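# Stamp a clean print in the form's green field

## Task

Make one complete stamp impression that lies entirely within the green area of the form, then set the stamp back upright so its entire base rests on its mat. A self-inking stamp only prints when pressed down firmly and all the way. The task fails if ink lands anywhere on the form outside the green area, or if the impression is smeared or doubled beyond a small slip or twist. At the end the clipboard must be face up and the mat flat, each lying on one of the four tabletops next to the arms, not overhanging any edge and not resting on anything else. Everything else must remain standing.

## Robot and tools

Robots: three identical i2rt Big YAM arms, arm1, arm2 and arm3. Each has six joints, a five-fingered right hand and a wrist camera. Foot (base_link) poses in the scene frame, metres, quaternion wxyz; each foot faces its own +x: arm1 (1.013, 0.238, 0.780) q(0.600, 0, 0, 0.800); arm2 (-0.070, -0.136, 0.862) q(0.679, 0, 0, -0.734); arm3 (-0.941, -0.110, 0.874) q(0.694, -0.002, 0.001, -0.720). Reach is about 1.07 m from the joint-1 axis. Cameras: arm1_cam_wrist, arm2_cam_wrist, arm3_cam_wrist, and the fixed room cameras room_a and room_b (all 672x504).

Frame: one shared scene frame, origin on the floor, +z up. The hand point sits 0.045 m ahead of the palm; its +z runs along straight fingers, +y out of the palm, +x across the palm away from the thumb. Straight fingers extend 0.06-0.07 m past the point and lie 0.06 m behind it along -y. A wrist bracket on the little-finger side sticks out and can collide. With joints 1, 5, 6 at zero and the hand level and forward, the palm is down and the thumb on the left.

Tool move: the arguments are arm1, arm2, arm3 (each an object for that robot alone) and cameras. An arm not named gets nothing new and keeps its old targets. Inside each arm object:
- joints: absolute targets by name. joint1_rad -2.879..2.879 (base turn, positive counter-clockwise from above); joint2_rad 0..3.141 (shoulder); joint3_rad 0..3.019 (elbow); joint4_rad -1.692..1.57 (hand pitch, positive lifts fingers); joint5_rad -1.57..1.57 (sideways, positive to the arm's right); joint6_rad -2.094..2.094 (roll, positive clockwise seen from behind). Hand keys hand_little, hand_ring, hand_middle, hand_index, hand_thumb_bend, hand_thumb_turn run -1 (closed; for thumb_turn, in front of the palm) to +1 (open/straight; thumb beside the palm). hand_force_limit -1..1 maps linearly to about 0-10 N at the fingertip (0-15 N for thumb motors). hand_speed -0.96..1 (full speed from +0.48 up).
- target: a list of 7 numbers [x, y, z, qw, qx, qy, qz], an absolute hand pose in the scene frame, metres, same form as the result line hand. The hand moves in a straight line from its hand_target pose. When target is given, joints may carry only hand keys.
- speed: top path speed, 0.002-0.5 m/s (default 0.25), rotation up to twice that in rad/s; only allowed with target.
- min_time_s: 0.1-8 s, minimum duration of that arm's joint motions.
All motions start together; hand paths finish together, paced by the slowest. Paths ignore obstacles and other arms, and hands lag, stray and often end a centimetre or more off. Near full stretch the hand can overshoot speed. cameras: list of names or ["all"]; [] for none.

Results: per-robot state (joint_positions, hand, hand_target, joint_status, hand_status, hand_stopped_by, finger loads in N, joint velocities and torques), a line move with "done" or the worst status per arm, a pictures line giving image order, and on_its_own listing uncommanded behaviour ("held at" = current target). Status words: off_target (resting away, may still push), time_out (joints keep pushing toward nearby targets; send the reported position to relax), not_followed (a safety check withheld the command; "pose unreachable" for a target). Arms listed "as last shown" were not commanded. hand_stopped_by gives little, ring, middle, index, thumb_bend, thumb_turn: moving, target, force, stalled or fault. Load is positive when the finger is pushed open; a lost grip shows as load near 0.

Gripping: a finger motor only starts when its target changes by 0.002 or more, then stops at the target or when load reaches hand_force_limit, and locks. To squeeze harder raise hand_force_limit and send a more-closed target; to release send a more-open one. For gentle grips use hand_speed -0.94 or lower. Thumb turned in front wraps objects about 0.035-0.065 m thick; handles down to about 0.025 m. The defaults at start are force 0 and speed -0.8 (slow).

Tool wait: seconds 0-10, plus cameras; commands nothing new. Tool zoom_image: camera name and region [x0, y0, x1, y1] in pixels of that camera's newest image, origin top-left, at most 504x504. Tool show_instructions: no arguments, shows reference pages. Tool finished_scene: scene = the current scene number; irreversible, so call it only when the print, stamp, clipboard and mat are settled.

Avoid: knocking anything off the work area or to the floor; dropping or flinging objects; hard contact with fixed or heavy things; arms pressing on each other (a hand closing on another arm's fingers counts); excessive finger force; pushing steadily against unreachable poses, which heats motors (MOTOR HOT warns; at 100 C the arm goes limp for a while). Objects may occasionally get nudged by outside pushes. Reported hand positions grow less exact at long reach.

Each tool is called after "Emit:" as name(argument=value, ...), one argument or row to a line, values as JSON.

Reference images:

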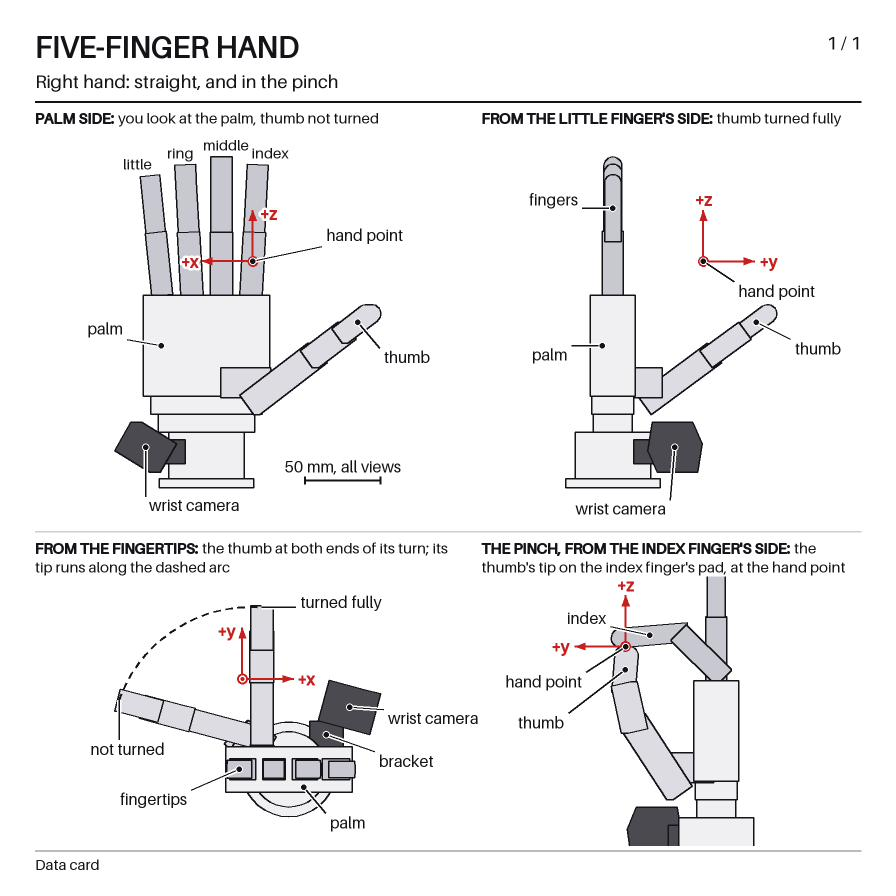

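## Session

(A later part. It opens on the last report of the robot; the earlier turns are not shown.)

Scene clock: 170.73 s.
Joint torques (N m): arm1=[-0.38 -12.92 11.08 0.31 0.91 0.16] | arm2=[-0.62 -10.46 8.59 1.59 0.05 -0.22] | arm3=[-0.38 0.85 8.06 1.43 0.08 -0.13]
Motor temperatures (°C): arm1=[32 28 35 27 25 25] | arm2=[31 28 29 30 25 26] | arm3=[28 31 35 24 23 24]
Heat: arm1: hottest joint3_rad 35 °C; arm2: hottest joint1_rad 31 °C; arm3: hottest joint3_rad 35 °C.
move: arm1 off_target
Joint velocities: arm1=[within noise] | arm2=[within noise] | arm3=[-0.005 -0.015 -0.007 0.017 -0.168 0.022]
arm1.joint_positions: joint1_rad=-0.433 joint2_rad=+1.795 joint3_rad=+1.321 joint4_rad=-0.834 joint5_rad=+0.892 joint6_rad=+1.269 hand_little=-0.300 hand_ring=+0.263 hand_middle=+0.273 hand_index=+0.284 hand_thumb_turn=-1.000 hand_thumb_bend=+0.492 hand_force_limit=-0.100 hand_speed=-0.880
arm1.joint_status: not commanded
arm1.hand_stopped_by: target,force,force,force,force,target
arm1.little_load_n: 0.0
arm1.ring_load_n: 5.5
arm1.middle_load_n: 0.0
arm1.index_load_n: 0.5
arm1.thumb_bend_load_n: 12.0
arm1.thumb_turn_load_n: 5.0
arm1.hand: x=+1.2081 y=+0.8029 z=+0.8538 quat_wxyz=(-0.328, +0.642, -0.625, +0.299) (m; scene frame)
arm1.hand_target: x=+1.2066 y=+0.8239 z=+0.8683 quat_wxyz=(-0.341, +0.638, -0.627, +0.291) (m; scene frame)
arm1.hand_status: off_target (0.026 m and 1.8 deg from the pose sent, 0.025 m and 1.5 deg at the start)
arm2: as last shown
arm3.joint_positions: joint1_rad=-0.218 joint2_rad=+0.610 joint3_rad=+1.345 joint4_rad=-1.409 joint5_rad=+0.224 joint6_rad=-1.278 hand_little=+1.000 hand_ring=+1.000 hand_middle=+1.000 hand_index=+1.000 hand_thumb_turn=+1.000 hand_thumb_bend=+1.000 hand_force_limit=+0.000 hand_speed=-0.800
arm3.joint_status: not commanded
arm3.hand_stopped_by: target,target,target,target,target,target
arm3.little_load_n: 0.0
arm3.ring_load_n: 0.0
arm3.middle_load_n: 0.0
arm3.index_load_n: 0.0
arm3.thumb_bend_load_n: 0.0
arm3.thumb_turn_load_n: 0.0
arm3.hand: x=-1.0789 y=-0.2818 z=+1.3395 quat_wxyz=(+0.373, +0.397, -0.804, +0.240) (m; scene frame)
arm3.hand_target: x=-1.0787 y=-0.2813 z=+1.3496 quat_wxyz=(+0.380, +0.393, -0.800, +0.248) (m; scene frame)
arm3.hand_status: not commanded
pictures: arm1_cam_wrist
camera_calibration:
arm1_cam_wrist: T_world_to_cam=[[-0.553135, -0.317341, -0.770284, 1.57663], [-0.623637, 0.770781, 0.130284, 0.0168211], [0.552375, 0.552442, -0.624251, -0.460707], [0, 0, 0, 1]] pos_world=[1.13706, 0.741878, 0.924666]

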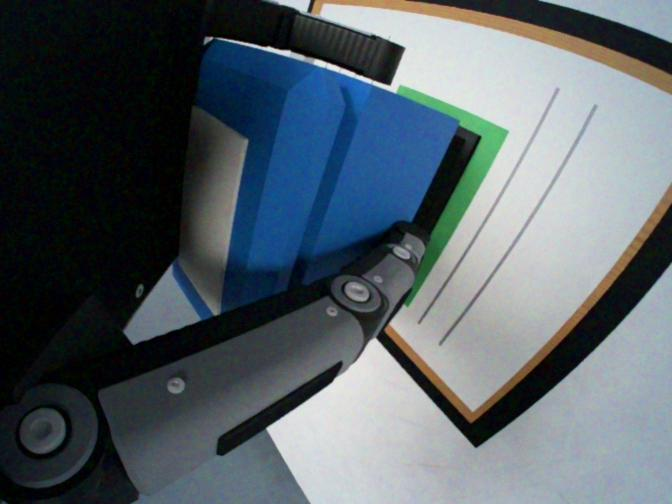

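Emit:
move(
  arm1={"target": [1.2085, 0.834, 0.868, 0.3450, -0.634, 0.6300, -0.287], "speed": 0.06},
  cameras=["arm1_cam_wrist"],
)

Scene clock: 171.97 s.
Joint torques (N m): arm1=[-0.5 -12.69 11.43 0.75 0.79 0.2] | arm2=[-0.38 -10.87 8.57 1.59 0.05 -0.22] | arm3=[-0.38 0.91 8.08 1.44 0.08 -0.13]
Motor temperatures (°C): arm1=[32 28 35 27 25 25] | arm2=[31 28 29 30 25 26] | arm3=[28 31 35 24 23 24]
Heat: arm1: hottest joint3_rad 35 °C; arm2: hottest joint1_rad 31 °C; arm3: hottest joint3_rad 35 °C.
move: arm1 off_target
Joint velocities: within noise
arm1.joint_positions: joint1_rad=-0.433 joint2_rad=+1.805 joint3_rad=+1.334 joint4_rad=-0.834 joint5_rad=+0.892 joint6_rad=+1.269 hand_little=-0.300 hand_ring=+0.263 hand_middle=+0.273 hand_index=+0.284 hand_thumb_turn=-1.000 hand_thumb_bend=+0.492 hand_force_limit=-0.100 hand_speed=-0.880
arm1.joint_status: not commanded
arm1.hand_stopped_by: target,force,force,force,force,target
arm1.little_load_n: 0.0
arm1.ring_load_n: 5.0
arm1.middle_load_n: 0.0
arm1.index_load_n: 0.5
arm1.thumb_bend_load_n: 13.0
arm1.thumb_turn_load_n: 3.0
arm1.hand: x=+1.2089 y=+0.8078 z=+0.8538 quat_wxyz=(-0.329, +0.641, -0.626, +0.299) (m; scene frame)
arm1.hand_target: x=+1.2080 y=+0.8326 z=+0.8685 quat_wxyz=(-0.345, +0.634, -0.630, +0.286) (m; scene frame)
arm1.hand_status: off_target (0.030 m and 2.5 deg from the pose sent, 0.034 m and 2.7 deg at the start)
arm2, arm3: as last shown
arm3.little_load_n: 0.5
pictures: arm1_cam_wrist
camera_calibration:
arm1_cam_wrist: T_world_to_cam=[[-0.552496, -0.31474, -0.771808, 1.57709], [-0.623666, 0.770418, 0.132277, 0.0121272], [0.552982, 0.554433, -0.621945, -0.468125], [0, 0, 0, 1]] pos_world=[1.13776, 0.746573, 0.924457]

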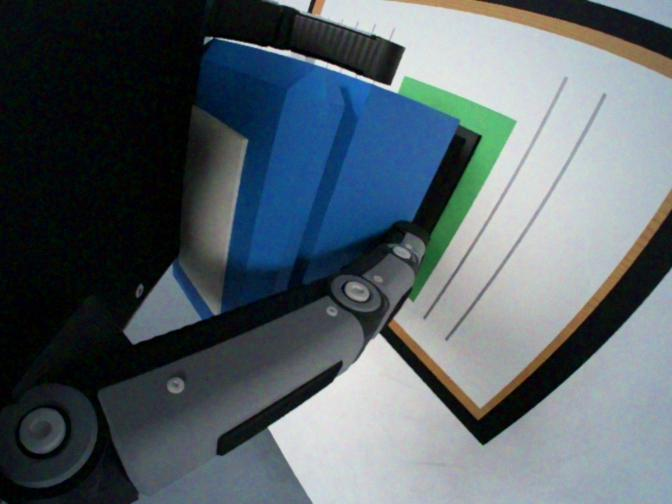

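Emit:
move(
  arm1={"target": [1.2095, 0.820, 0.848, 0.3390, -0.6375, 0.6280, -0.2915], "speed": 0.06},
  cameras=["arm1_cam_wrist"],
)

Scene clock: 173.30 s.
Joint torques (N m): arm1=[-1.03 -12.63 7.45 2.03 0.75 0.16] | arm2=[-0.5 -10.7 8.51 1.63 0.05 -0.21] | arm3=[-0.38 0.91 8.06 1.44 0.08 -0.13]
Motor temperatures (°C): arm1=[32 28 36 27 25 25] | arm2=[31 28 29 30 25 26] | arm3=[28 31 35 24 23 24]
Heat: arm1: hottest joint3_rad 36 °C; arm2: hottest joint1_rad 31 °C; arm3: hottest joint3_rad 35 °C.
move: arm1 off_target
Joint velocities: within noise
arm1.joint_positions: joint1_rad=-0.433 joint2_rad=+1.806 joint3_rad=+1.334 joint4_rad=-0.819 joint5_rad=+0.892 joint6_rad=+1.266 hand_little=-0.300 hand_ring=+0.263 hand_middle=+0.273 hand_index=+0.284 hand_thumb_turn=-1.000 hand_thumb_bend=+0.492 hand_force_limit=-0.100 hand_speed=-0.880
arm1.joint_status: not commanded
arm1.hand_stopped_by: target,force,force,force,force,target
arm1.little_load_n: 0.0
arm1.ring_load_n: 4.5
arm1.middle_load_n: 0.0
arm1.index_load_n: 0.5
arm1.thumb_bend_load_n: 13.0
arm1.thumb_turn_load_n: 3.5
arm1.hand: x=+1.2092 y=+0.8110 z=+0.8538 quat_wxyz=(-0.333, +0.640, -0.626, +0.296) (m; scene frame)
arm1.hand_target: x=+1.2094 y=+0.8197 z=+0.8481 quat_wxyz=(-0.339, +0.637, -0.628, +0.291) (m; scene frame)
arm1.hand_status: off_target (0.011 m and 0.9 deg from the pose sent, 0.014 m and 1.5 deg at the start)
arm2, arm3: as last shown
arm3.little_load_n: 0.0
pictures: arm1_cam_wrist
camera_calibration:
arm1_cam_wrist: T_world_to_cam=[[-0.550561, -0.308139, -0.775843, 1.57397], [-0.625764, 0.767484, 0.139241, 0.00888657], [0.552541, 0.562156, -0.615369, -0.48148], [0, 0, 0, 1]] pos_world=[1.13816, 0.748848, 0.92363]

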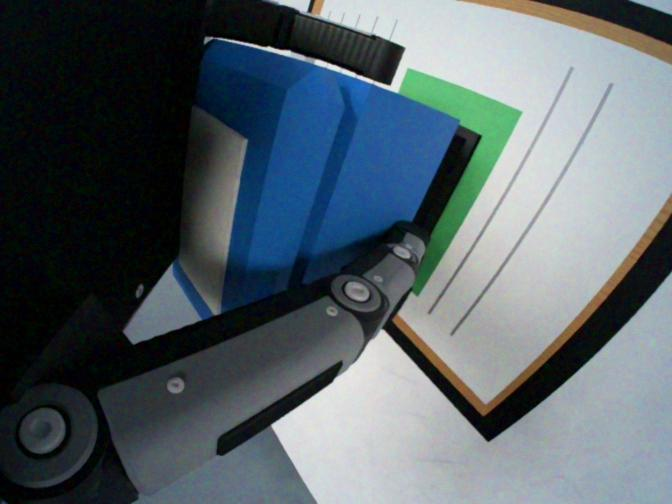

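Emit:
move(
  arm1={"target": [1.2085, 0.810, 0.852, 0.3330, -0.6405, 0.6250, -0.2980], "speed": 0.06},
  cameras=["arm1_cam_wrist"],
)

Scene clock: 174.67 s.
Joint torques (N m): arm1=[-0.91 -14.04 6.58 0.88 0.89 0.14] | arm2=[-0.5 -10.7 8.62 1.59 0.04 -0.26] | arm3=[-0.44 0.85 8.06 1.44 0.08 -0.13]
Motor temperatures (°C): arm1=[32 29 36 27 25 25] | arm2=[31 28 29 30 25 26] | arm3=[28 31 35 24 23 24]
Heat: arm1: hottest joint3_rad 36 °C; arm2: hottest joint1_rad 31 °C; arm3: hottest joint3_rad 35 °C.
move: arm1 done
Joint velocities: within noise
arm1.joint_positions: joint1_rad=-0.433 joint2_rad=+1.806 joint3_rad=+1.334 joint4_rad=-0.819 joint5_rad=+0.893 joint6_rad=+1.266 hand_little=-0.300 hand_ring=+0.263 hand_middle=+0.273 hand_index=+0.284 hand_thumb_turn=-1.000 hand_thumb_bend=+0.492 hand_force_limit=-0.100 hand_speed=-0.880
arm1.joint_status: not commanded
arm1.hand_stopped_by: target,force,force,force,force,target
arm1.little_load_n: 0.0
arm1.ring_load_n: 5.0
arm1.middle_load_n: 0.0
arm1.index_load_n: 0.5
arm1.thumb_bend_load_n: 13.0
arm1.thumb_turn_load_n: 3.0
arm1.hand: x=+1.2094 y=+0.8110 z=+0.8539 quat_wxyz=(-0.333, +0.640, -0.626, +0.296) (m; scene frame)
arm1.hand_target: x=+1.2085 y=+0.8100 z=+0.8520 quat_wxyz=(-0.333, +0.640, -0.625, +0.298) (m; scene frame)
arm1.hand_status: done (0.002 m and 0.3 deg from the pose sent, 0.002 m and 0.3 deg at the start)
arm2.joint_positions: joint1_rad=+0.610 joint2_rad=+1.313 joint3_rad=+0.845 joint4_rad=+0.343 joint5_rad=-0.195 joint6_rad=-0.133 hand_little=+1.000 hand_ring=+1.000 hand_middle=+1.000 hand_index=+1.000 hand_thumb_turn=-1.000 hand_thumb_bend=+1.000 hand_force_limit=-0.300 hand_speed=-0.500
arm2.joint_status: not commanded
arm2.hand_stopped_by: target,target,target,target,target,target
arm2.little_load_n: 0.0
arm2.ring_load_n: 0.0
arm2.middle_load_n: 0.0
arm2.index_load_n: 0.0
arm2.thumb_bend_load_n: 0.0
arm2.thumb_turn_load_n: 0.5
arm2.hand: x=+0.2757 y=-0.6077 z=+1.1090 quat_wxyz=(-0.202, +0.304, -0.684, +0.631) (m; scene frame)
arm2.hand_target: x=+0.2695 y=-0.6094 z=+1.1137 quat_wxyz=(-0.196, +0.304, -0.683, +0.634) (m; scene frame)
arm2.hand_status: not commanded
arm3: as last shown
pictures: arm1_cam_wrist
camera_calibration:
arm1_cam_wrist: T_world_to_cam=[[-0.549551, -0.30811, -0.776571, 1.5736], [-0.625661, 0.767767, 0.138141, 0.00961913], [0.553663, 0.561785, -0.614699, -0.483092], [0, 0, 0, 1]] pos_world=[1.13826, 0.74885, 0.923726]

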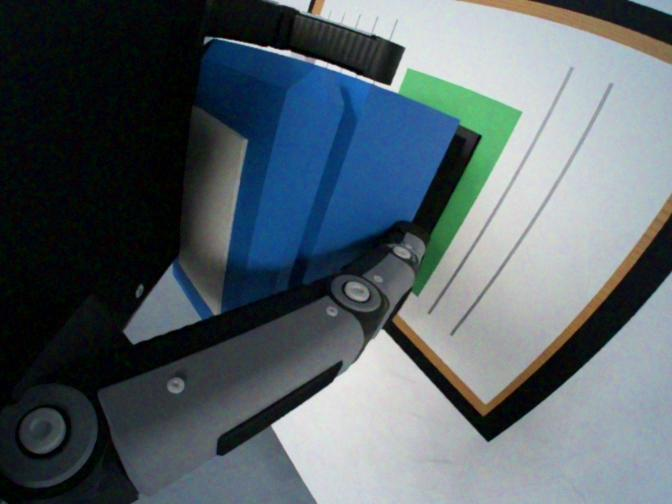

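Emit:
move(
  arm1={"target": [1.2080, 0.802, 0.856, 0.3150, -0.6505, 0.6170, -0.3070], "speed": 0.06},
  cameras=["arm1_cam_wrist"],
)

Scene clock: 175.87 s.
Joint torques (N m): arm1=[-1.03 -14.51 7.62 -0.62 0.58 -0.13] | arm2=[-0.56 -10.7 8.49 1.7 0.04 -0.24] | arm3=[-0.38 0.91 8.05 1.44 0.08 -0.13]
Motor temperatures (°C): arm1=[32 29 36 27 25 25] | arm2=[31 28 29 30 25 26] | arm3=[28 31 35 24 23 24]
Heat: arm1: hottest joint3_rad 36 °C; arm2: hottest joint1_rad 31 °C; arm3: hottest joint3_rad 35 °C.
move: arm1 off_target
Joint velocities: within noise
arm1.joint_positions: joint1_rad=-0.433 joint2_rad=+1.806 joint3_rad=+1.334 joint4_rad=-0.843 joint5_rad=+0.893 joint6_rad=+1.279 hand_little=-0.300 hand_ring=+0.263 hand_middle=+0.273 hand_index=+0.284 hand_thumb_turn=-1.000 hand_thumb_bend=+0.492 hand_force_limit=-0.100 hand_speed=-0.880
arm1.joint_status: not commanded
arm1.hand_stopped_by: target,force,force,force,force,target
arm1.little_load_n: 0.0
arm1.ring_load_n: 5.5
arm1.middle_load_n: 0.0
arm1.index_load_n: 0.5
arm1.thumb_bend_load_n: 11.5
arm1.thumb_turn_load_n: 6.5
arm1.hand: x=+1.2088 y=+0.8061 z=+0.8524 quat_wxyz=(-0.327, +0.640, -0.627, +0.300) (m; scene frame)
arm1.hand_target: x=+1.2080 y=+0.8019 z=+0.8560 quat_wxyz=(-0.316, +0.651, -0.618, +0.307) (m; scene frame)
arm1.hand_status: off_target (0.006 m and 2.3 deg from the pose sent, 0.009 m and 2.9 deg at the start)
arm2, arm3: as last shown
arm2.ring_load_n: -0.5
arm2.thumb_turn_load_n: 0.0
pictures: arm1_cam_wrist
camera_calibration:
arm1_cam_wrist: T_world_to_cam=[[-0.555296, -0.314153, -0.770036, 1.57685], [-0.619028, 0.77446, 0.130442, 0.00631258], [0.555383, 0.549108, -0.624524, -0.464413], [0, 0, 0, 1]] pos_world=[1.13745, 0.745495, 0.923368]

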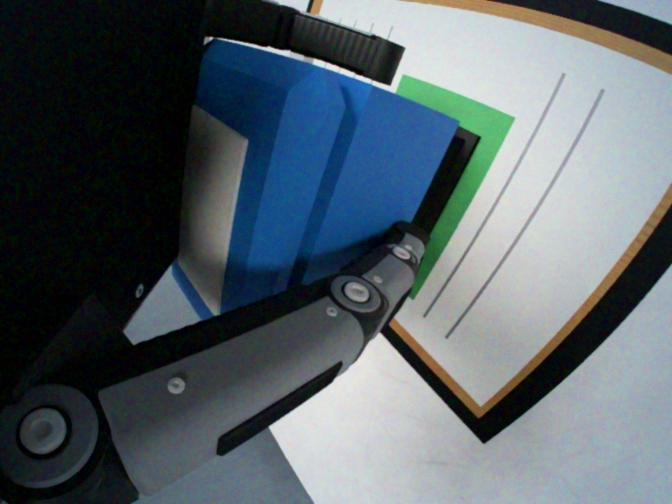

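Emit:
zoom_image(
  camera="arm1_cam_wrist",
  region=[380, 60, 560, 260],
)

Scaled by 2.520 from the camera's 672x504 image, which has a finer 960x720 frame.

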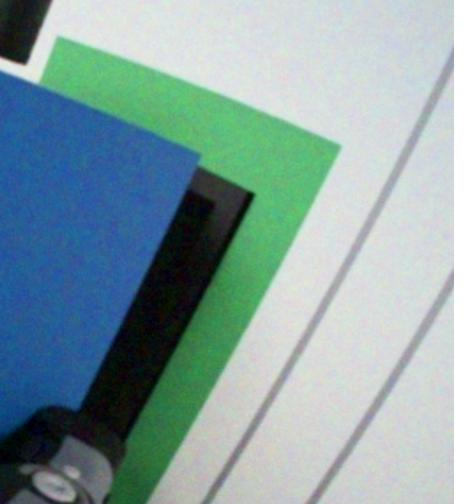

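Emit:
move(
  arm1={"target": [1.2085, 0.805, 0.832, 0.3180, -0.6490, 0.6190, -0.3055], "speed": 0.06},
  cameras=["arm1_cam_wrist"],
)

Emit:
zoom_image(
  camera="arm1_cam_wrist",
  region=[380, 60, 560, 260],
)

Scene clock: 179.03 s.
Joint torques (N m): arm1=[-1.08 -12.04 5.86 1.59 0.58 0.03] | arm2=[-0.21 -10.64 8.51 1.63 0.03 -0.23] | arm3=[-0.38 0.85 8.06 1.44 0.08 -0.13]
Motor temperatures (°C): arm1=[32 29 36 27 25 25] | arm2=[31 28 29 30 25 26] | arm3=[28 31 35 24 23 24]
Heat: arm1: hottest joint3_rad 36 °C; arm2: hottest joint1_rad 31 °C; arm3: hottest joint3_rad 35 °C.
move: arm1 off_target
Joint velocities: within noise
arm1.joint_positions: joint1_rad=-0.433 joint2_rad=+1.806 joint3_rad=+1.334 joint4_rad=-0.831 joint5_rad=+0.893 joint6_rad=+1.267 hand_little=-0.300 hand_ring=+0.263 hand_middle=+0.273 hand_index=+0.284 hand_thumb_turn=-1.000 hand_thumb_bend=+0.492 hand_force_limit=-0.100 hand_speed=-0.880
arm1.joint_status: not commanded
arm1.hand_stopped_by: target,force,force,force,force,target
arm1.little_load_n: 0.0
arm1.ring_load_n: 5.0
arm1.middle_load_n: 0.0
arm1.index_load_n: 0.5
arm1.thumb_bend_load_n: 12.5
arm1.thumb_turn_load_n: 4.5
arm1.hand: x=+1.2090 y=+0.8082 z=+0.8530 quat_wxyz=(-0.329, +0.642, -0.625, +0.299) (m; scene frame)
arm1.hand_target: x=+1.2083 y=+0.8044 z=+0.8324 quat_wxyz=(-0.318, +0.649, -0.619, +0.306) (m; scene frame)
arm1.hand_status: off_target (0.021 m and 1.8 deg from the pose sent, 0.020 m and 1.8 deg at the start)
arm2, arm3: as last shown
arm2.ring_load_n: 0.0
pictures: arm1_cam_wrist
camera_calibration:
arm1_cam_wrist: T_world_to_cam=[[-0.551346, -0.315992, -0.772118, 1.57651], [-0.624717, 0.769774, 0.131058, 0.0149439], [0.552944, 0.554614, -0.621817, -0.469171], [0, 0, 0, 1]] pos_world=[1.13796, 0.746871, 0.923556]

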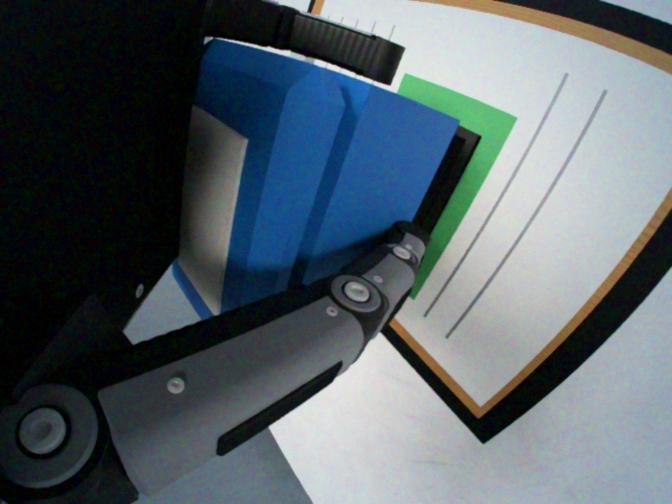

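Scaled by 2.520 from the camera's 672x504 image, which has a finer 960x720 frame.

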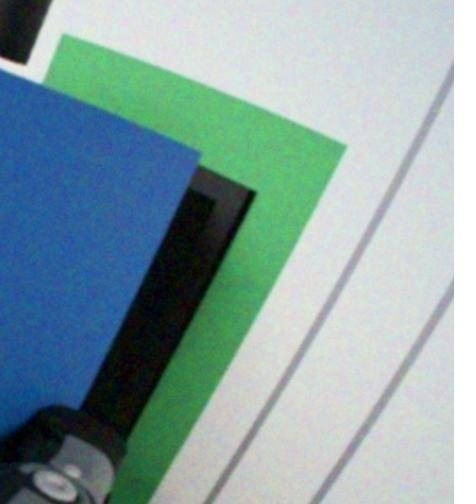

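Emit:
move(
  arm1={"target": [1.2085, 0.799, 0.829, 0.3165, -0.6500, 0.6180, -0.3065], "speed": 0.06},
  cameras=["arm1_cam_wrist"],
)

Emit:
zoom_image(
  camera="arm1_cam_wrist",
  region=[380, 60, 560, 260],
)

Scene clock: 180.50 s.
Joint torques (N m): arm1=[-1.26 -12.63 4.93 1.52 0.43 -0.01] | arm2=[-0.32 -10.58 8.61 1.61 0.05 -0.21] | arm3=[-0.38 0.85 8.06 1.43 0.08 -0.13]
Motor temperatures (°C): arm1=[32 29 36 27 25 25] | arm2=[31 28 29 30 25 26] | arm3=[28 31 35 24 23 24]
Heat: arm1: hottest joint3_rad 36 °C; arm2: hottest joint1_rad 31 °C; arm3: hottest joint3_rad 35 °C.
move: arm1 off_target
Joint velocities: within noise
arm1.joint_positions: joint1_rad=-0.433 joint2_rad=+1.806 joint3_rad=+1.326 joint4_rad=-0.818 joint5_rad=+0.896 joint6_rad=+1.266 hand_little=-0.300 hand_ring=+0.263 hand_middle=+0.273 hand_index=+0.284 hand_thumb_turn=-1.000 hand_thumb_bend=+0.492 hand_force_limit=-0.100 hand_speed=-0.880
arm1.joint_status: not commanded
arm1.hand_stopped_by: target,force,force,force,force,target
arm1.little_load_n: -0.5
arm1.ring_load_n: 4.5
arm1.middle_load_n: 0.0
arm1.index_load_n: 0.5
arm1.thumb_bend_load_n: 12.5
arm1.thumb_turn_load_n: 5.0
arm1.hand: x=+1.2095 y=+0.8077 z=+0.8510 quat_wxyz=(-0.331, +0.640, -0.625, +0.299) (m; scene frame)
arm1.hand_target: x=+1.2084 y=+0.7986 z=+0.8296 quat_wxyz=(-0.317, +0.650, -0.619, +0.307) (m; scene frame)
arm1.hand_status: off_target (0.024 m and 2.3 deg from the pose sent, 0.026 m and 2.1 deg at the start)
arm2, arm3: as last shown
pictures: arm1_cam_wrist
camera_calibration:
arm1_cam_wrist: T_world_to_cam=[[-0.548499, -0.313215, -0.775271, 1.57204], [-0.625103, 0.7694, 0.131413, 0.0163292], [0.555334, 0.556704, -0.617807, -0.478426], [0, 0, 0, 1]] pos_world=[1.13816, 0.746165, 0.921038]

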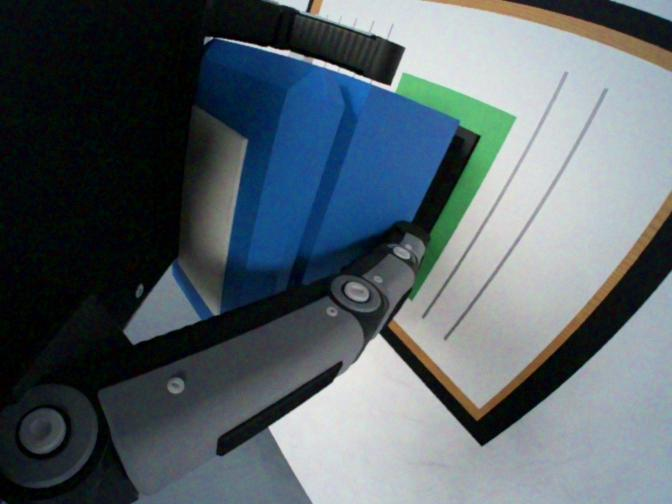

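Scaled by 2.520 from the camera's 672x504 image, which has a finer 960x720 frame.

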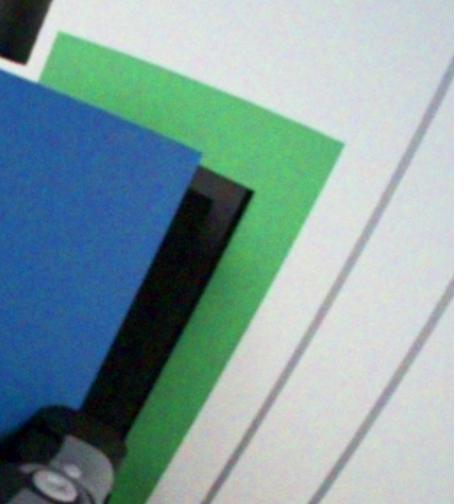

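Emit:
move(
  arm1={"target": [1.2095, 0.7975, 0.808, 0.3165, -0.6500, 0.6180, -0.3065], "speed": 0.06},
  cameras=["arm1_cam_wrist"],
)

Emit:
zoom_image(
  camera="arm1_cam_wrist",
  region=[380, 60, 560, 260],
)

Scene clock: 182.07 s.
Joint torques (N m): arm1=[-1.38 -11.11 4.7 1.73 0.24 0.09] | arm2=[-0.38 -10.05 8.51 1.58 0.03 -0.21] | arm3=[-0.38 0.85 8.06 1.43 0.08 -0.13]
Motor temperatures (°C): arm1=[32 29 35 27 24 25] | arm2=[31 28 29 30 25 26] | arm3=[28 31 35 24 23 24]
Heat: arm1: hottest joint3_rad 35 °C; arm2: hottest joint1_rad 31 °C; arm3: hottest joint3_rad 35 °C.
move: arm1 off_target
Joint velocities: within noise
arm1.joint_positions: joint1_rad=-0.433 joint2_rad=+1.806 joint3_rad=+1.300 joint4_rad=-0.768 joint5_rad=+0.900 joint6_rad=+1.255 hand_little=-0.300 hand_ring=+0.263 hand_middle=+0.273 hand_index=+0.284 hand_thumb_turn=-1.000 hand_thumb_bend=+0.492 hand_force_limit=-0.100 hand_speed=-0.880
arm1.joint_status: not commanded
arm1.hand_stopped_by: target,force,force,force,force,target
arm1.little_load_n: -0.5
arm1.ring_load_n: 3.5
arm1.middle_load_n: 0.5
arm1.index_load_n: 0.5
arm1.thumb_bend_load_n: 13.0
arm1.thumb_turn_load_n: 3.5
arm1.hand: x=+1.2101 y=+0.8076 z=+0.8440 quat_wxyz=(-0.339, +0.639, -0.624, +0.296) (m; scene frame)
arm1.hand_target: x=+1.2091 y=+0.7959 z=+0.8093 quat_wxyz=(-0.316, +0.650, -0.619, +0.307) (m; scene frame)
arm1.hand_status: off_target (0.037 m and 3.2 deg from the pose sent, 0.044 m and 2.3 deg at the start)
arm2, arm3: as last shown
pictures: arm1_cam_wrist
camera_calibration:
arm1_cam_wrist: T_world_to_cam=[[-0.540768, -0.305299, -0.783813, 1.5584], [-0.630365, 0.764061, 0.137296, 0.023458], [0.556964, 0.568334, -0.60563, -0.504582], [0, 0, 0, 1]] pos_world=[1.13856, 0.744626, 0.912685]

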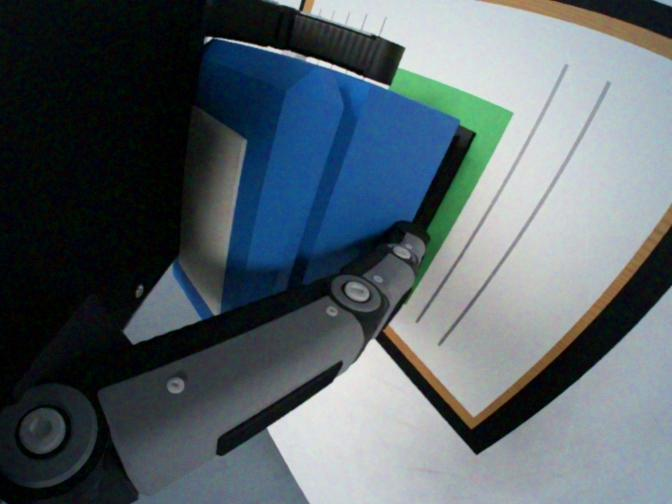

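Scaled by 2.520 from the camera's 672x504 image, which has a finer 960x720 frame.

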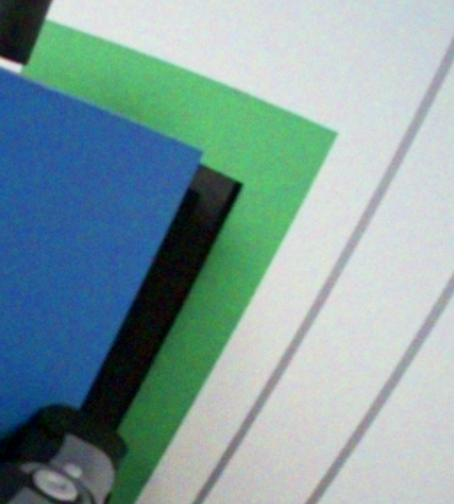

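Emit:
move(
  arm1={"target": [1.2095, 0.787, 0.835, 0.3165, -0.6500, 0.6180, -0.3065], "speed": 0.06},
  cameras=["arm1_cam_wrist"],
)

Emit:
zoom_image(
  camera="arm1_cam_wrist",
  region=[380, 60, 560, 260],
)

Scene clock: 184.63 s.
Joint torques (N m): arm1=[-1.67 -13.63 4.79 -0.03 0.54 0.03] | arm2=[-0.38 -10.87 8.58 1.57 0.02 -0.24] | arm3=[-0.44 0.91 8.05 1.44 0.08 -0.13]
Motor temperatures (°C): arm1=[32 29 35 27 24 25] | arm2=[31 28 29 30 25 26] | arm3=[28 31 35 24 23 24]
Heat: arm1: hottest joint3_rad 35 °C; arm2: hottest joint1_rad 31 °C; arm3: hottest joint3_rad 35 °C.
move: arm1 off_target
Joint velocities: within noise
arm1.joint_positions: joint1_rad=-0.433 joint2_rad=+1.785 joint3_rad=+1.296 joint4_rad=-0.778 joint5_rad=+0.892 joint6_rad=+1.255 hand_little=-0.300 hand_ring=+0.263 hand_middle=+0.273 hand_index=+0.284 hand_thumb_turn=-1.000 hand_thumb_bend=+0.492 hand_force_limit=-0.100 hand_speed=-0.880
arm1.joint_status: not commanded
arm1.hand_stopped_by: target,force,force,force,force,target
arm1.little_load_n: 0.0
arm1.ring_load_n: 4.0
arm1.middle_load_n: 0.5
arm1.index_load_n: 0.5
arm1.thumb_bend_load_n: 12.5
arm1.thumb_turn_load_n: 4.5
arm1.hand: x=+1.2084 y=+0.8057 z=+0.8533 quat_wxyz=(-0.341, +0.639, -0.626, +0.291) (m; scene frame)
arm1.hand_target: x=+1.2094 y=+0.7871 z=+0.8356 quat_wxyz=(-0.317, +0.651, -0.619, +0.307) (m; scene frame)
arm1.hand_status: off_target (0.026 m and 3.6 deg from the pose sent, 0.023 m and 3.2 deg at the start)
arm2: as last shown
arm3.joint_positions: joint1_rad=-0.218 joint2_rad=+0.610 joint3_rad=+1.345 joint4_rad=-1.409 joint5_rad=+0.224 joint6_rad=-1.278 hand_little=+1.000 hand_ring=+1.000 hand_middle=+1.000 hand_index=+1.000 hand_thumb_turn=+1.000 hand_thumb_bend=+1.000 hand_force_limit=+0.000 hand_speed=-0.800
arm3.joint_status: not commanded
arm3.hand_stopped_by: target,target,target,target,target,target
arm3.little_load_n: 0.0
arm3.ring_load_n: 0.0
arm3.middle_load_n: 0.0
arm3.index_load_n: 0.0
arm3.thumb_bend_load_n: 0.0
arm3.thumb_turn_load_n: 0.0
arm3.hand: x=-1.0789 y=-0.2818 z=+1.3395 quat_wxyz=(+0.373, +0.397, -0.804, +0.240) (m; scene frame)
arm3.hand_target: x=-1.0787 y=-0.2813 z=+1.3496 quat_wxyz=(+0.380, +0.393, -0.800, +0.248) (m; scene frame)
arm3.hand_status: not commanded
pictures: arm1_cam_wrist
camera_calibration:
arm1_cam_wrist: T_world_to_cam=[[-0.544995, -0.299147, -0.783257, 1.56385], [-0.631269, 0.761212, 0.148514, 0.016407], [0.551797, 0.575385, -0.603699, -0.498056], [0, 0, 0, 1]] pos_world=[1.13747, 0.741903, 0.92178]

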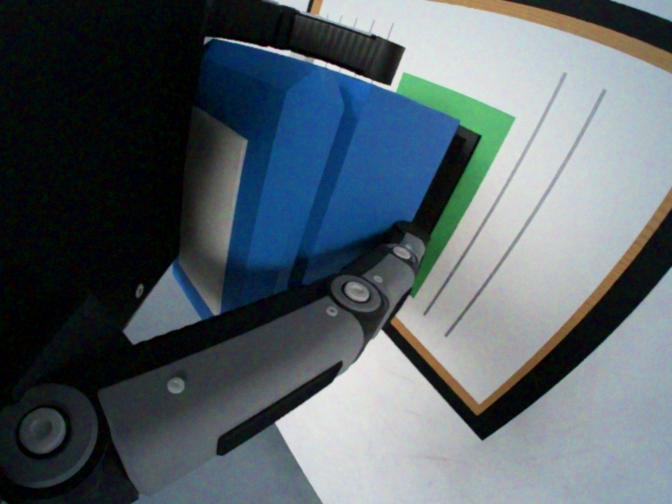

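Scaled by 2.520 from the camera's 672x504 image, which has a finer 960x720 frame.

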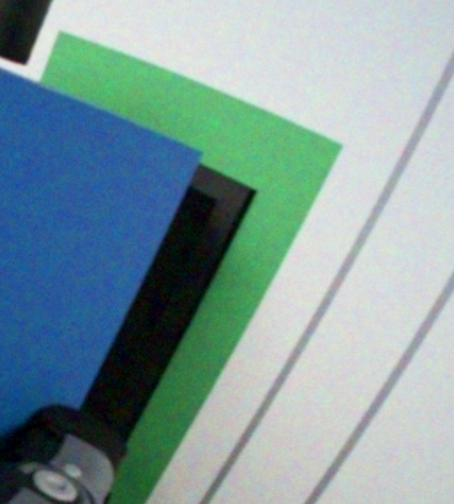

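Emit:
move(
  arm1={"target": [1.2105, 0.781, 0.843, 0.3165, -0.6500, 0.6180, -0.3065], "speed": 0.06},
  cameras=["arm1_cam_wrist"],
)

Emit:
zoom_image(
  camera="arm1_cam_wrist",
  region=[380, 60, 560, 260],
)

Scene clock: 186.13 s.
Joint torques (N m): arm1=[-1.85 -14.33 4.74 -0.36 0.55 -0.07] | arm2=[-0.56 -10.34 8.55 1.61 0.03 -0.23] | arm3=[-0.38 0.91 8.05 1.43 0.08 -0.13]
Motor temperatures (°C): arm1=[32 29 35 27 24 25] | arm2=[31 28 29 30 25 26] | arm3=[28 31 35 24 23 24]
Heat: arm1: hottest joint3_rad 35 °C; arm2: hottest joint1_rad 31 °C; arm3: hottest joint3_rad 35 °C.
move: arm1 off_target
Joint velocities: within noise
arm1.joint_positions: joint1_rad=-0.434 joint2_rad=+1.777 joint3_rad=+1.287 joint4_rad=-0.780 joint5_rad=+0.891 joint6_rad=+1.258 hand_little=-0.300 hand_ring=+0.263 hand_middle=+0.273 hand_index=+0.284 hand_thumb_turn=-1.000 hand_thumb_bend=+0.492 hand_force_limit=-0.100 hand_speed=-0.880
arm1.joint_status: not commanded
arm1.hand_stopped_by: target,force,force,force,force,target
arm1.little_load_n: 0.0
arm1.ring_load_n: 4.5
arm1.middle_load_n: 0.0
arm1.index_load_n: 0.5
arm1.thumb_bend_load_n: 12.0
arm1.thumb_turn_load_n: 5.5
arm1.hand: x=+1.2078 y=+0.8019 z=+0.8533 quat_wxyz=(-0.339, +0.639, -0.626, +0.291) (m; scene frame)
arm1.hand_target: x=+1.2103 y=+0.7814 z=+0.8432 quat_wxyz=(-0.317, +0.651, -0.619, +0.306) (m; scene frame)
arm1.hand_status: off_target (0.023 m and 3.5 deg from the pose sent, 0.027 m and 3.6 deg at the start)
arm2, arm3: as last shown
arm3.little_load_n: 0.5
pictures: arm1_cam_wrist
camera_calibration:
arm1_cam_wrist: T_world_to_cam=[[-0.547208, -0.299476, -0.781587, 1.56393], [-0.62979, 0.762377, 0.148816, 0.0158226], [0.551297, 0.573669, -0.605786, -0.491768], [0, 0, 0, 1]] pos_world=[1.13687, 0.73841, 0.92209]

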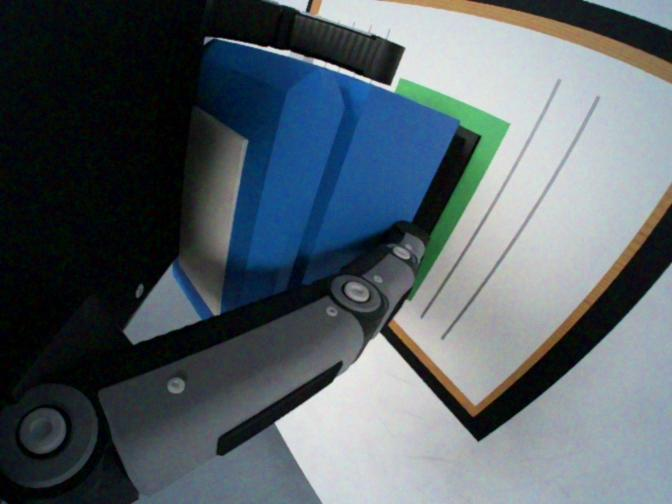

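Scaled by 2.520 from the camera's 672x504 image, which has a finer 960x720 frame.

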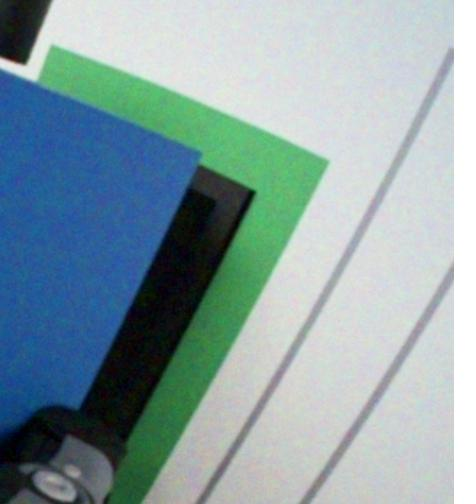

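Emit:
move(
  arm1={"joints": {"joint4_rad": -0.755}, "min_time_s": 0.5},
  cameras=["arm1_cam_wrist"],
)

Emit:
zoom_image(
  camera="arm1_cam_wrist",
  region=[380, 60, 560, 260],
)

Scene clock: 187.73 s.
Joint torques (N m): arm1=[-1.96 -14.15 5.14 1.31 0.58 -0.01] | arm2=[-0.62 -10.52 8.49 1.7 0.04 -0.23] | arm3=[-0.38 0.91 8.06 1.44 0.08 -0.13]
Motor temperatures (°C): arm1=[32 29 35 27 24 25] | arm2=[31 28 29 30 25 26] | arm3=[28 31 35 24 23 24]
Heat: arm1: hottest joint3_rad 35 °C; arm2: hottest joint1_rad 31 °C; arm3: hottest joint3_rad 35 °C.
move: arm1 done
Joint velocities: within noise
arm1.joint_positions: joint1_rad=-0.434 joint2_rad=+1.774 joint3_rad=+1.281 joint4_rad=-0.763 joint5_rad=+0.891 joint6_rad=+1.252 hand_little=-0.300 hand_ring=+0.263 hand_middle=+0.273 hand_index=+0.284 hand_thumb_turn=-1.000 hand_thumb_bend=+0.492 hand_force_limit=-0.100 hand_speed=-0.880
arm1.joint_status: all done
arm1.hand_stopped_by: target,force,force,force,force,target
arm1.little_load_n: 0.0
arm1.ring_load_n: 4.0
arm1.middle_load_n: 0.0
arm1.index_load_n: 0.5
arm1.thumb_bend_load_n: 13.0
arm1.thumb_turn_load_n: 4.0
arm1.hand: x=+1.2080 y=+0.8033 z=+0.8539 quat_wxyz=(-0.344, +0.638, -0.626, +0.288) (m; scene frame)
arm1.hand_target: x=+1.2123 y=+0.7938 z=+0.8473 quat_wxyz=(-0.336, +0.641, -0.625, +0.293) (m; scene frame)
arm1.hand_status: not commanded
arm2, arm3: as last shown
arm3.little_load_n: 0.0
pictures: arm1_cam_wrist
camera_calibration:
arm1_cam_wrist: T_world_to_cam=[[-0.544191, -0.293959, -0.785776, 1.56036], [-0.632773, 0.758796, 0.154362, 0.0165469], [0.550868, 0.58122, -0.598939, -0.503694], [0, 0, 0, 1]] pos_world=[1.13708, 0.738885, 0.921861]

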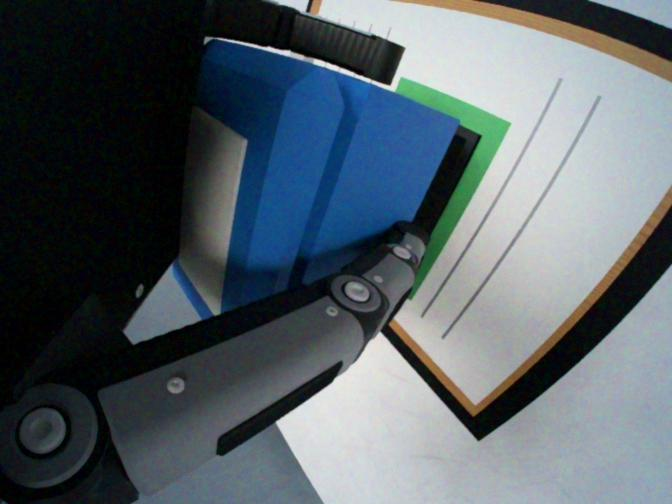

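Scaled by 2.520 from the camera's 672x504 image, which has a finer 960x720 frame.

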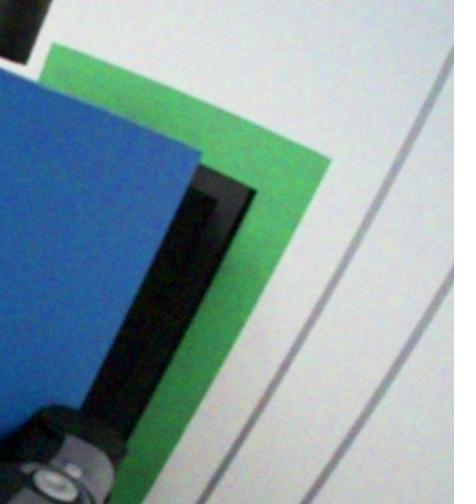

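Emit:
move(
  arm1={"joints": {"joint4_rad": -0.733}, "min_time_s": 0.5},
  cameras=["arm1_cam_wrist"],
)

Emit:
zoom_image(
  camera="arm1_cam_wrist",
  region=[380, 60, 560, 260],
)

Scene clock: 189.20 s.
Joint torques (N m): arm1=[-1.9 -13.86 5.44 1.78 0.6 0.13] | arm2=[-0.38 -10.58 8.53 1.63 0.04 -0.22] | arm3=[-0.44 0.91 8.06 1.43 0.08 -0.13]
Motor temperatures (°C): arm1=[32 29 35 27 24 25] | arm2=[31 28 29 30 25 26] | arm3=[28 31 35 24 23 24]
Heat: arm1: hottest joint3_rad 35 °C; arm2: hottest joint1_rad 31 °C; arm3: hottest joint3_rad 35 °C.
move: arm1 done
Joint velocities: within noise
arm1.joint_positions: joint1_rad=-0.434 joint2_rad=+1.772 joint3_rad=+1.277 joint4_rad=-0.751 joint5_rad=+0.890 joint6_rad=+1.240 hand_little=-0.300 hand_ring=+0.263 hand_middle=+0.273 hand_index=+0.284 hand_thumb_turn=-1.000 hand_thumb_bend=+0.492 hand_force_limit=-0.100 hand_speed=-0.880
arm1.joint_status: all done
arm1.hand_stopped_by: target,force,force,force,force,target
arm1.little_load_n: 0.0
arm1.ring_load_n: 3.5
arm1.middle_load_n: 0.0
arm1.index_load_n: 0.5
arm1.thumb_bend_load_n: 13.5
arm1.thumb_turn_load_n: 2.5
arm1.hand: x=+1.2079 y=+0.8039 z=+0.8540 quat_wxyz=(-0.345, +0.640, -0.624, +0.287) (m; scene frame)
arm1.hand_target: x=+1.2131 y=+0.7988 z=+0.8492 quat_wxyz=(-0.344, +0.637, -0.627, +0.287) (m; scene frame)
arm1.hand_status: not commanded
arm2.joint_positions: joint1_rad=+0.610 joint2_rad=+1.313 joint3_rad=+0.845 joint4_rad=+0.343 joint5_rad=-0.195 joint6_rad=-0.133 hand_little=+1.000 hand_ring=+1.000 hand_middle=+1.000 hand_index=+1.000 hand_thumb_turn=-1.000 hand_thumb_bend=+1.000 hand_force_limit=-0.300 hand_speed=-0.500
arm2.joint_status: not commanded
arm2.hand_stopped_by: target,target,target,target,target,target
arm2.little_load_n: 0.0
arm2.ring_load_n: 0.0
arm2.middle_load_n: 0.0
arm2.index_load_n: 0.0
arm2.thumb_bend_load_n: 0.0
arm2.thumb_turn_load_n: 0.0
arm2.hand: x=+0.2757 y=-0.6077 z=+1.1090 quat_wxyz=(-0.202, +0.304, -0.684, +0.631) (m; scene frame)
arm2.hand_target: x=+0.2695 y=-0.6094 z=+1.1137 quat_wxyz=(-0.196, +0.304, -0.683, +0.634) (m; scene frame)
arm2.hand_status: not commanded
arm3: as last shown
pictures: arm1_cam_wrist
camera_calibration:
arm1_cam_wrist: T_world_to_cam=[[-0.540743, -0.297194, -0.786939, 1.56009], [-0.638435, 0.754134, 0.153893, 0.0270033], [0.547721, 0.585626, -0.597531, -0.504891], [0, 0, 0, 1]] pos_world=[1.13739, 0.738964, 0.921855]

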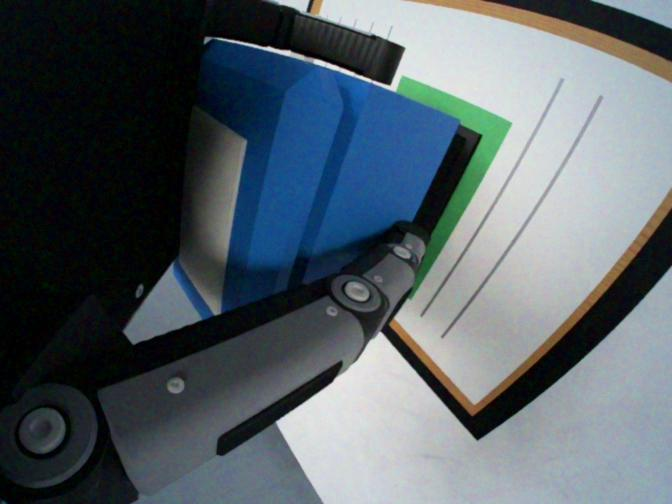

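Scaled by 2.520 from the camera's 672x504 image, which has a finer 960x720 frame.

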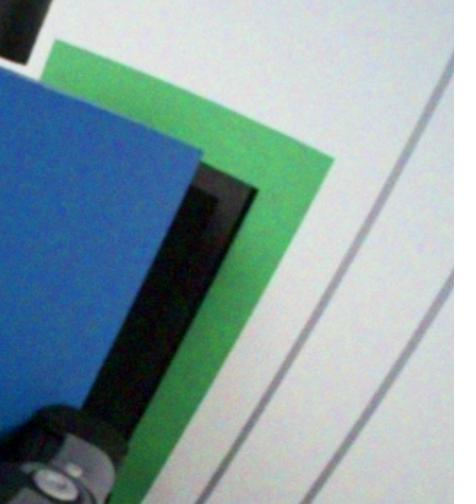

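Emit:
move(
  arm1={"target": [1.2135, 0.803, 0.812, 0.3330, -0.6430, 0.6240, -0.2950], "speed": 0.06},
  cameras=["arm1_cam_wrist"],
)

Emit:
zoom_image(
  camera="arm1_cam_wrist",
  region=[380, 60, 560, 260],
)

Scene clock: 191.30 s.
Joint torques (N m): arm1=[-1.61 -9.93 5.57 2.36 0.37 0.27] | arm2=[-0.26 -10.87 8.58 1.51 0.04 -0.23] | arm3=[-0.44 0.91 8.06 1.43 0.08 -0.13]
Motor temperatures (°C): arm1=[32 29 35 27 24 25] | arm2=[31 28 29 30 25 26] | arm3=[28 31 35 24 23 24]
Heat: arm1: hottest joint3_rad 35 °C; arm2: hottest joint1_rad 31 °C; arm3: hottest joint3_rad 35 °C.
move: arm1 off_target
Joint velocities: within noise
arm1.joint_positions: joint1_rad=-0.434 joint2_rad=+1.783 joint3_rad=+1.270 joint4_rad=-0.724 joint5_rad=+0.894 joint6_rad=+1.227 hand_little=-0.300 hand_ring=+0.263 hand_middle=+0.273 hand_index=+0.284 hand_thumb_turn=-1.000 hand_thumb_bend=+0.492 hand_force_limit=-0.100 hand_speed=-0.880
arm1.joint_status: not commanded
arm1.hand_stopped_by: target,force,force,force,force,target
arm1.little_load_n: -0.5
arm1.ring_load_n: 0.5
arm1.middle_load_n: 0.0
arm1.index_load_n: 0.5
arm1.thumb_bend_load_n: 16.0
arm1.thumb_turn_load_n: 0.0
arm1.hand: x=+1.2088 y=+0.8055 z=+0.8475 quat_wxyz=(-0.348, +0.641, -0.620, +0.289) (m; scene frame)
arm1.hand_target: x=+1.2127 y=+0.8009 z=+0.8132 quat_wxyz=(-0.333, +0.643, -0.624, +0.295) (m; scene frame)
arm1.hand_status: off_target (0.036 m and 1.9 deg from the pose sent, 0.042 m and 1.7 deg at the start)
arm2, arm3: as last shown
arm2.ring_load_n: -0.5
arm3.thumb_bend_load_n: -0.5
pictures: arm1_cam_wrist
camera_calibration:
arm1_cam_wrist: T_world_to_cam=[[-0.533487, -0.302447, -0.789884, 1.55385], [-0.644289, 0.750356, 0.147841, 0.0426724], [0.54798, 0.587786, -0.595169, -0.514326], [0, 0, 0, 1]] pos_world=[1.13829, 0.740251, 0.914942]

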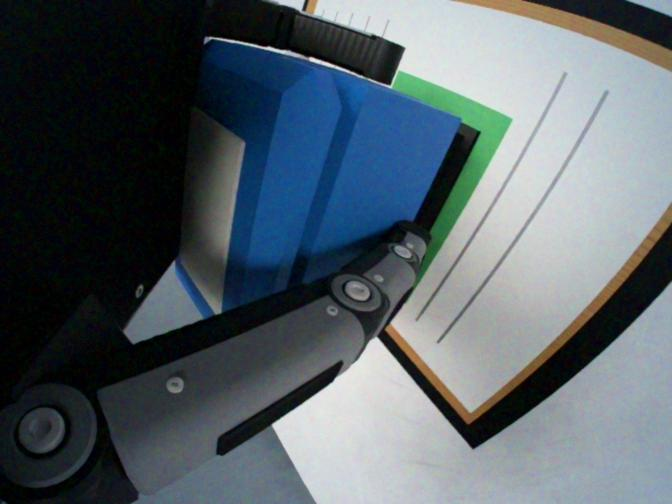

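Scaled by 2.520 from the camera's 672x504 image, which has a finer 960x720 frame.

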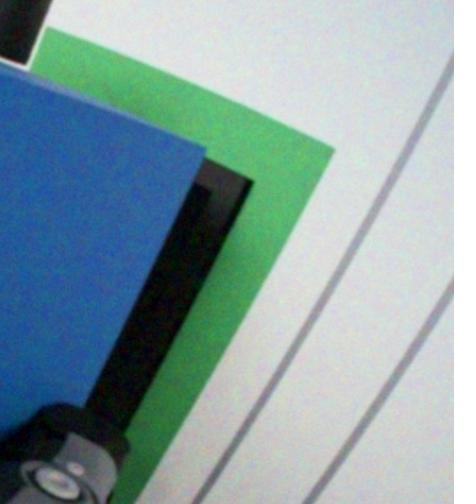

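Emit:
move(
  arm1={"joints": {"hand_speed": -0.85, "hand_thumb_bend": 0.62, "hand_index": 0.42, "hand_middle": 0.42, "hand_ring": 0.42, "hand_little": -0.1}},
  cameras=["arm1_cam_wrist"],
)

Emit:
zoom_image(
  camera="arm1_cam_wrist",
  region=[380, 60, 560, 260],
)

Scene clock: 192.83 s.
Joint torques (N m): arm1=[-1.08 -9.99 5.56 1.55 0.02 0.28] | arm2=[-0.38 -10.11 8.5 1.7 0.04 -0.22] | arm3=[-0.38 0.85 8.06 1.43 0.08 -0.13]
Motor temperatures (°C): arm1=[32 29 34 27 24 25] | arm2=[31 28 29 30 25 26] | arm3=[28 31 35 24 23 24]
Heat: arm1: hottest joint3_rad 34 °C; arm2: hottest joint1_rad 31 °C; arm3: hottest joint3_rad 35 °C.
move: arm1 done
Joint velocities: within noise
arm1.joint_positions: joint1_rad=-0.445 joint2_rad=+1.783 joint3_rad=+1.270 joint4_rad=-0.707 joint5_rad=+0.902 joint6_rad=+1.227 hand_little=-0.100 hand_ring=+0.420 hand_middle=+0.420 hand_index=+0.420 hand_thumb_turn=-1.000 hand_thumb_bend=+0.621 hand_force_limit=-0.100 hand_speed=-0.850
arm1.joint_status: all done
arm1.hand_stopped_by: target,target,target,target,target,target
arm1.little_load_n: 0.0
arm1.ring_load_n: 0.0
arm1.middle_load_n: 0.0
arm1.index_load_n: 0.0
arm1.thumb_bend_load_n: 2.0
arm1.thumb_turn_load_n: -0.5
arm1.hand: x=+1.2168 y=+0.8068 z=+0.8499 quat_wxyz=(-0.354, +0.633, -0.625, +0.290) (m; scene frame)
arm1.hand_target: x=+1.2127 y=+0.8009 z=+0.8132 quat_wxyz=(-0.333, +0.643, -0.624, +0.295) (m; scene frame)
arm1.hand_status: not commanded
arm2, arm3: as last shown
arm2.ring_load_n: 0.0
arm3.thumb_bend_load_n: 0.0
pictures: arm1_cam_wrist
camera_calibration:
arm1_cam_wrist: T_world_to_cam=[[-0.529343, -0.282487, -0.799998, 1.54796], [-0.635709, 0.756511, 0.153505, 0.0262402], [0.561845, 0.589824, -0.580033, -0.549378], [0, 0, 0, 1]] pos_world=[1.14475, 0.741461, 0.915676]

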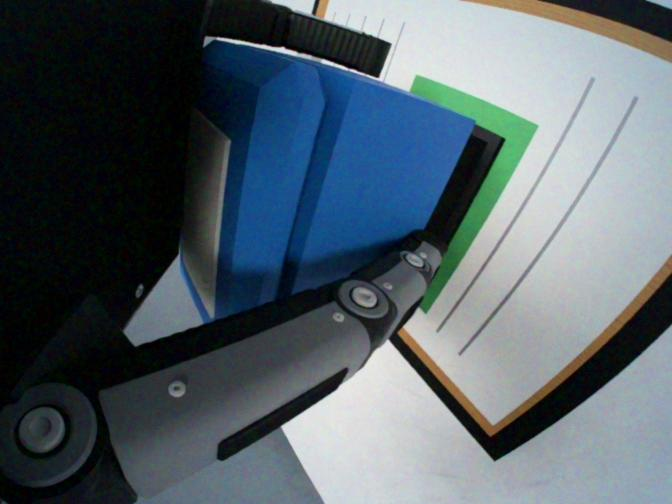

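Scaled by 2.520 from the camera's 672x504 image, which has a finer 960x720 frame.

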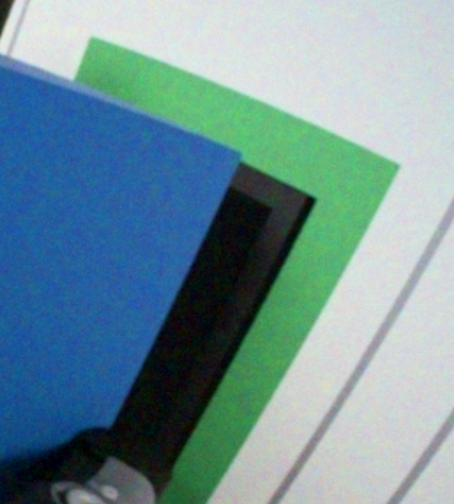

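Emit:
move(
  arm1={"joints": {"hand_speed": -0.7, "hand_thumb_bend": 0.9, "hand_index": 0.9, "hand_middle": 0.9, "hand_ring": 0.9, "hand_little": 0.9}},
  cameras=["arm1_cam_wrist"],
)

Emit:
zoom_image(
  camera="arm1_cam_wrist",
  region=[380, 60, 560, 260],
)

Scene clock: 195.53 s.
Joint torques (N m): arm1=[-0.62 -9.88 5.53 1.36 -0.11 0.28] | arm2=[-0.32 -10.34 8.57 1.63 0.06 -0.23] | arm3=[-0.38 0.91 8.06 1.44 0.08 -0.13]
Motor temperatures (°C): arm1=[32 29 34 27 24 25] | arm2=[31 28 29 30 25 26] | arm3=[28 31 35 24 23 24]
Heat: arm1: hottest joint3_rad 34 °C; arm2: hottest joint1_rad 31 °C; arm3: hottest joint3_rad 35 °C.
move: arm1 done
Joint velocities: within noise
arm1.joint_positions: joint1_rad=-0.448 joint2_rad=+1.783 joint3_rad=+1.270 joint4_rad=-0.702 joint5_rad=+0.905 joint6_rad=+1.228 hand_little=+0.900 hand_ring=+0.900 hand_middle=+0.900 hand_index=+0.900 hand_thumb_turn=-1.000 hand_thumb_bend=+0.900 hand_force_limit=-0.100 hand_speed=-0.700
arm1.joint_status: all done
arm1.hand_stopped_by: target,target,target,target,target,target
arm1.little_load_n: 0.0
arm1.ring_load_n: 0.0
arm1.middle_load_n: 0.0
arm1.index_load_n: 0.0
arm1.thumb_bend_load_n: 0.0
arm1.thumb_turn_load_n: 0.0
arm1.hand: x=+1.2192 y=+0.8071 z=+0.8506 quat_wxyz=(-0.356, +0.630, -0.626, +0.290) (m; scene frame)
arm1.hand_target: x=+1.2127 y=+0.8010 z=+0.8133 quat_wxyz=(-0.333, +0.643, -0.624, +0.295) (m; scene frame)
arm1.hand_status: not commanded
arm2, arm3: as last shown
pictures: arm1_cam_wrist
camera_calibration:
arm1_cam_wrist: T_world_to_cam=[[-0.527977, -0.27667, -0.802929, 1.54599], [-0.633037, 0.758463, 0.154914, 0.021379], [0.566131, 0.590075, -0.575593, -0.559679], [0, 0, 0, 1]] pos_world=[1.14663, 0.741766, 0.915857]

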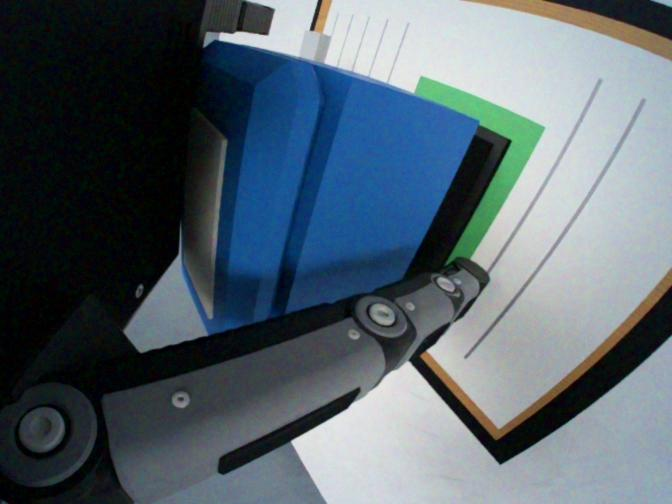

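Scaled by 2.520 from the camera's 672x504 image, which has a finer 960x720 frame.

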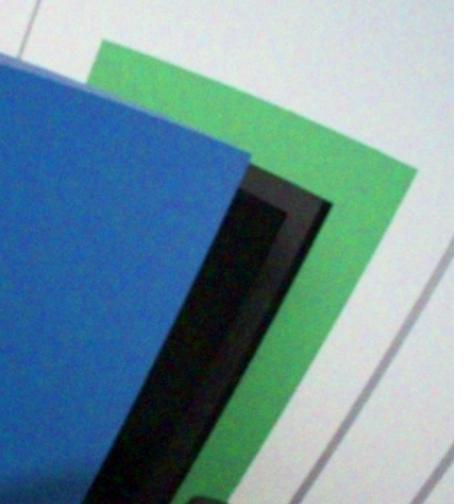

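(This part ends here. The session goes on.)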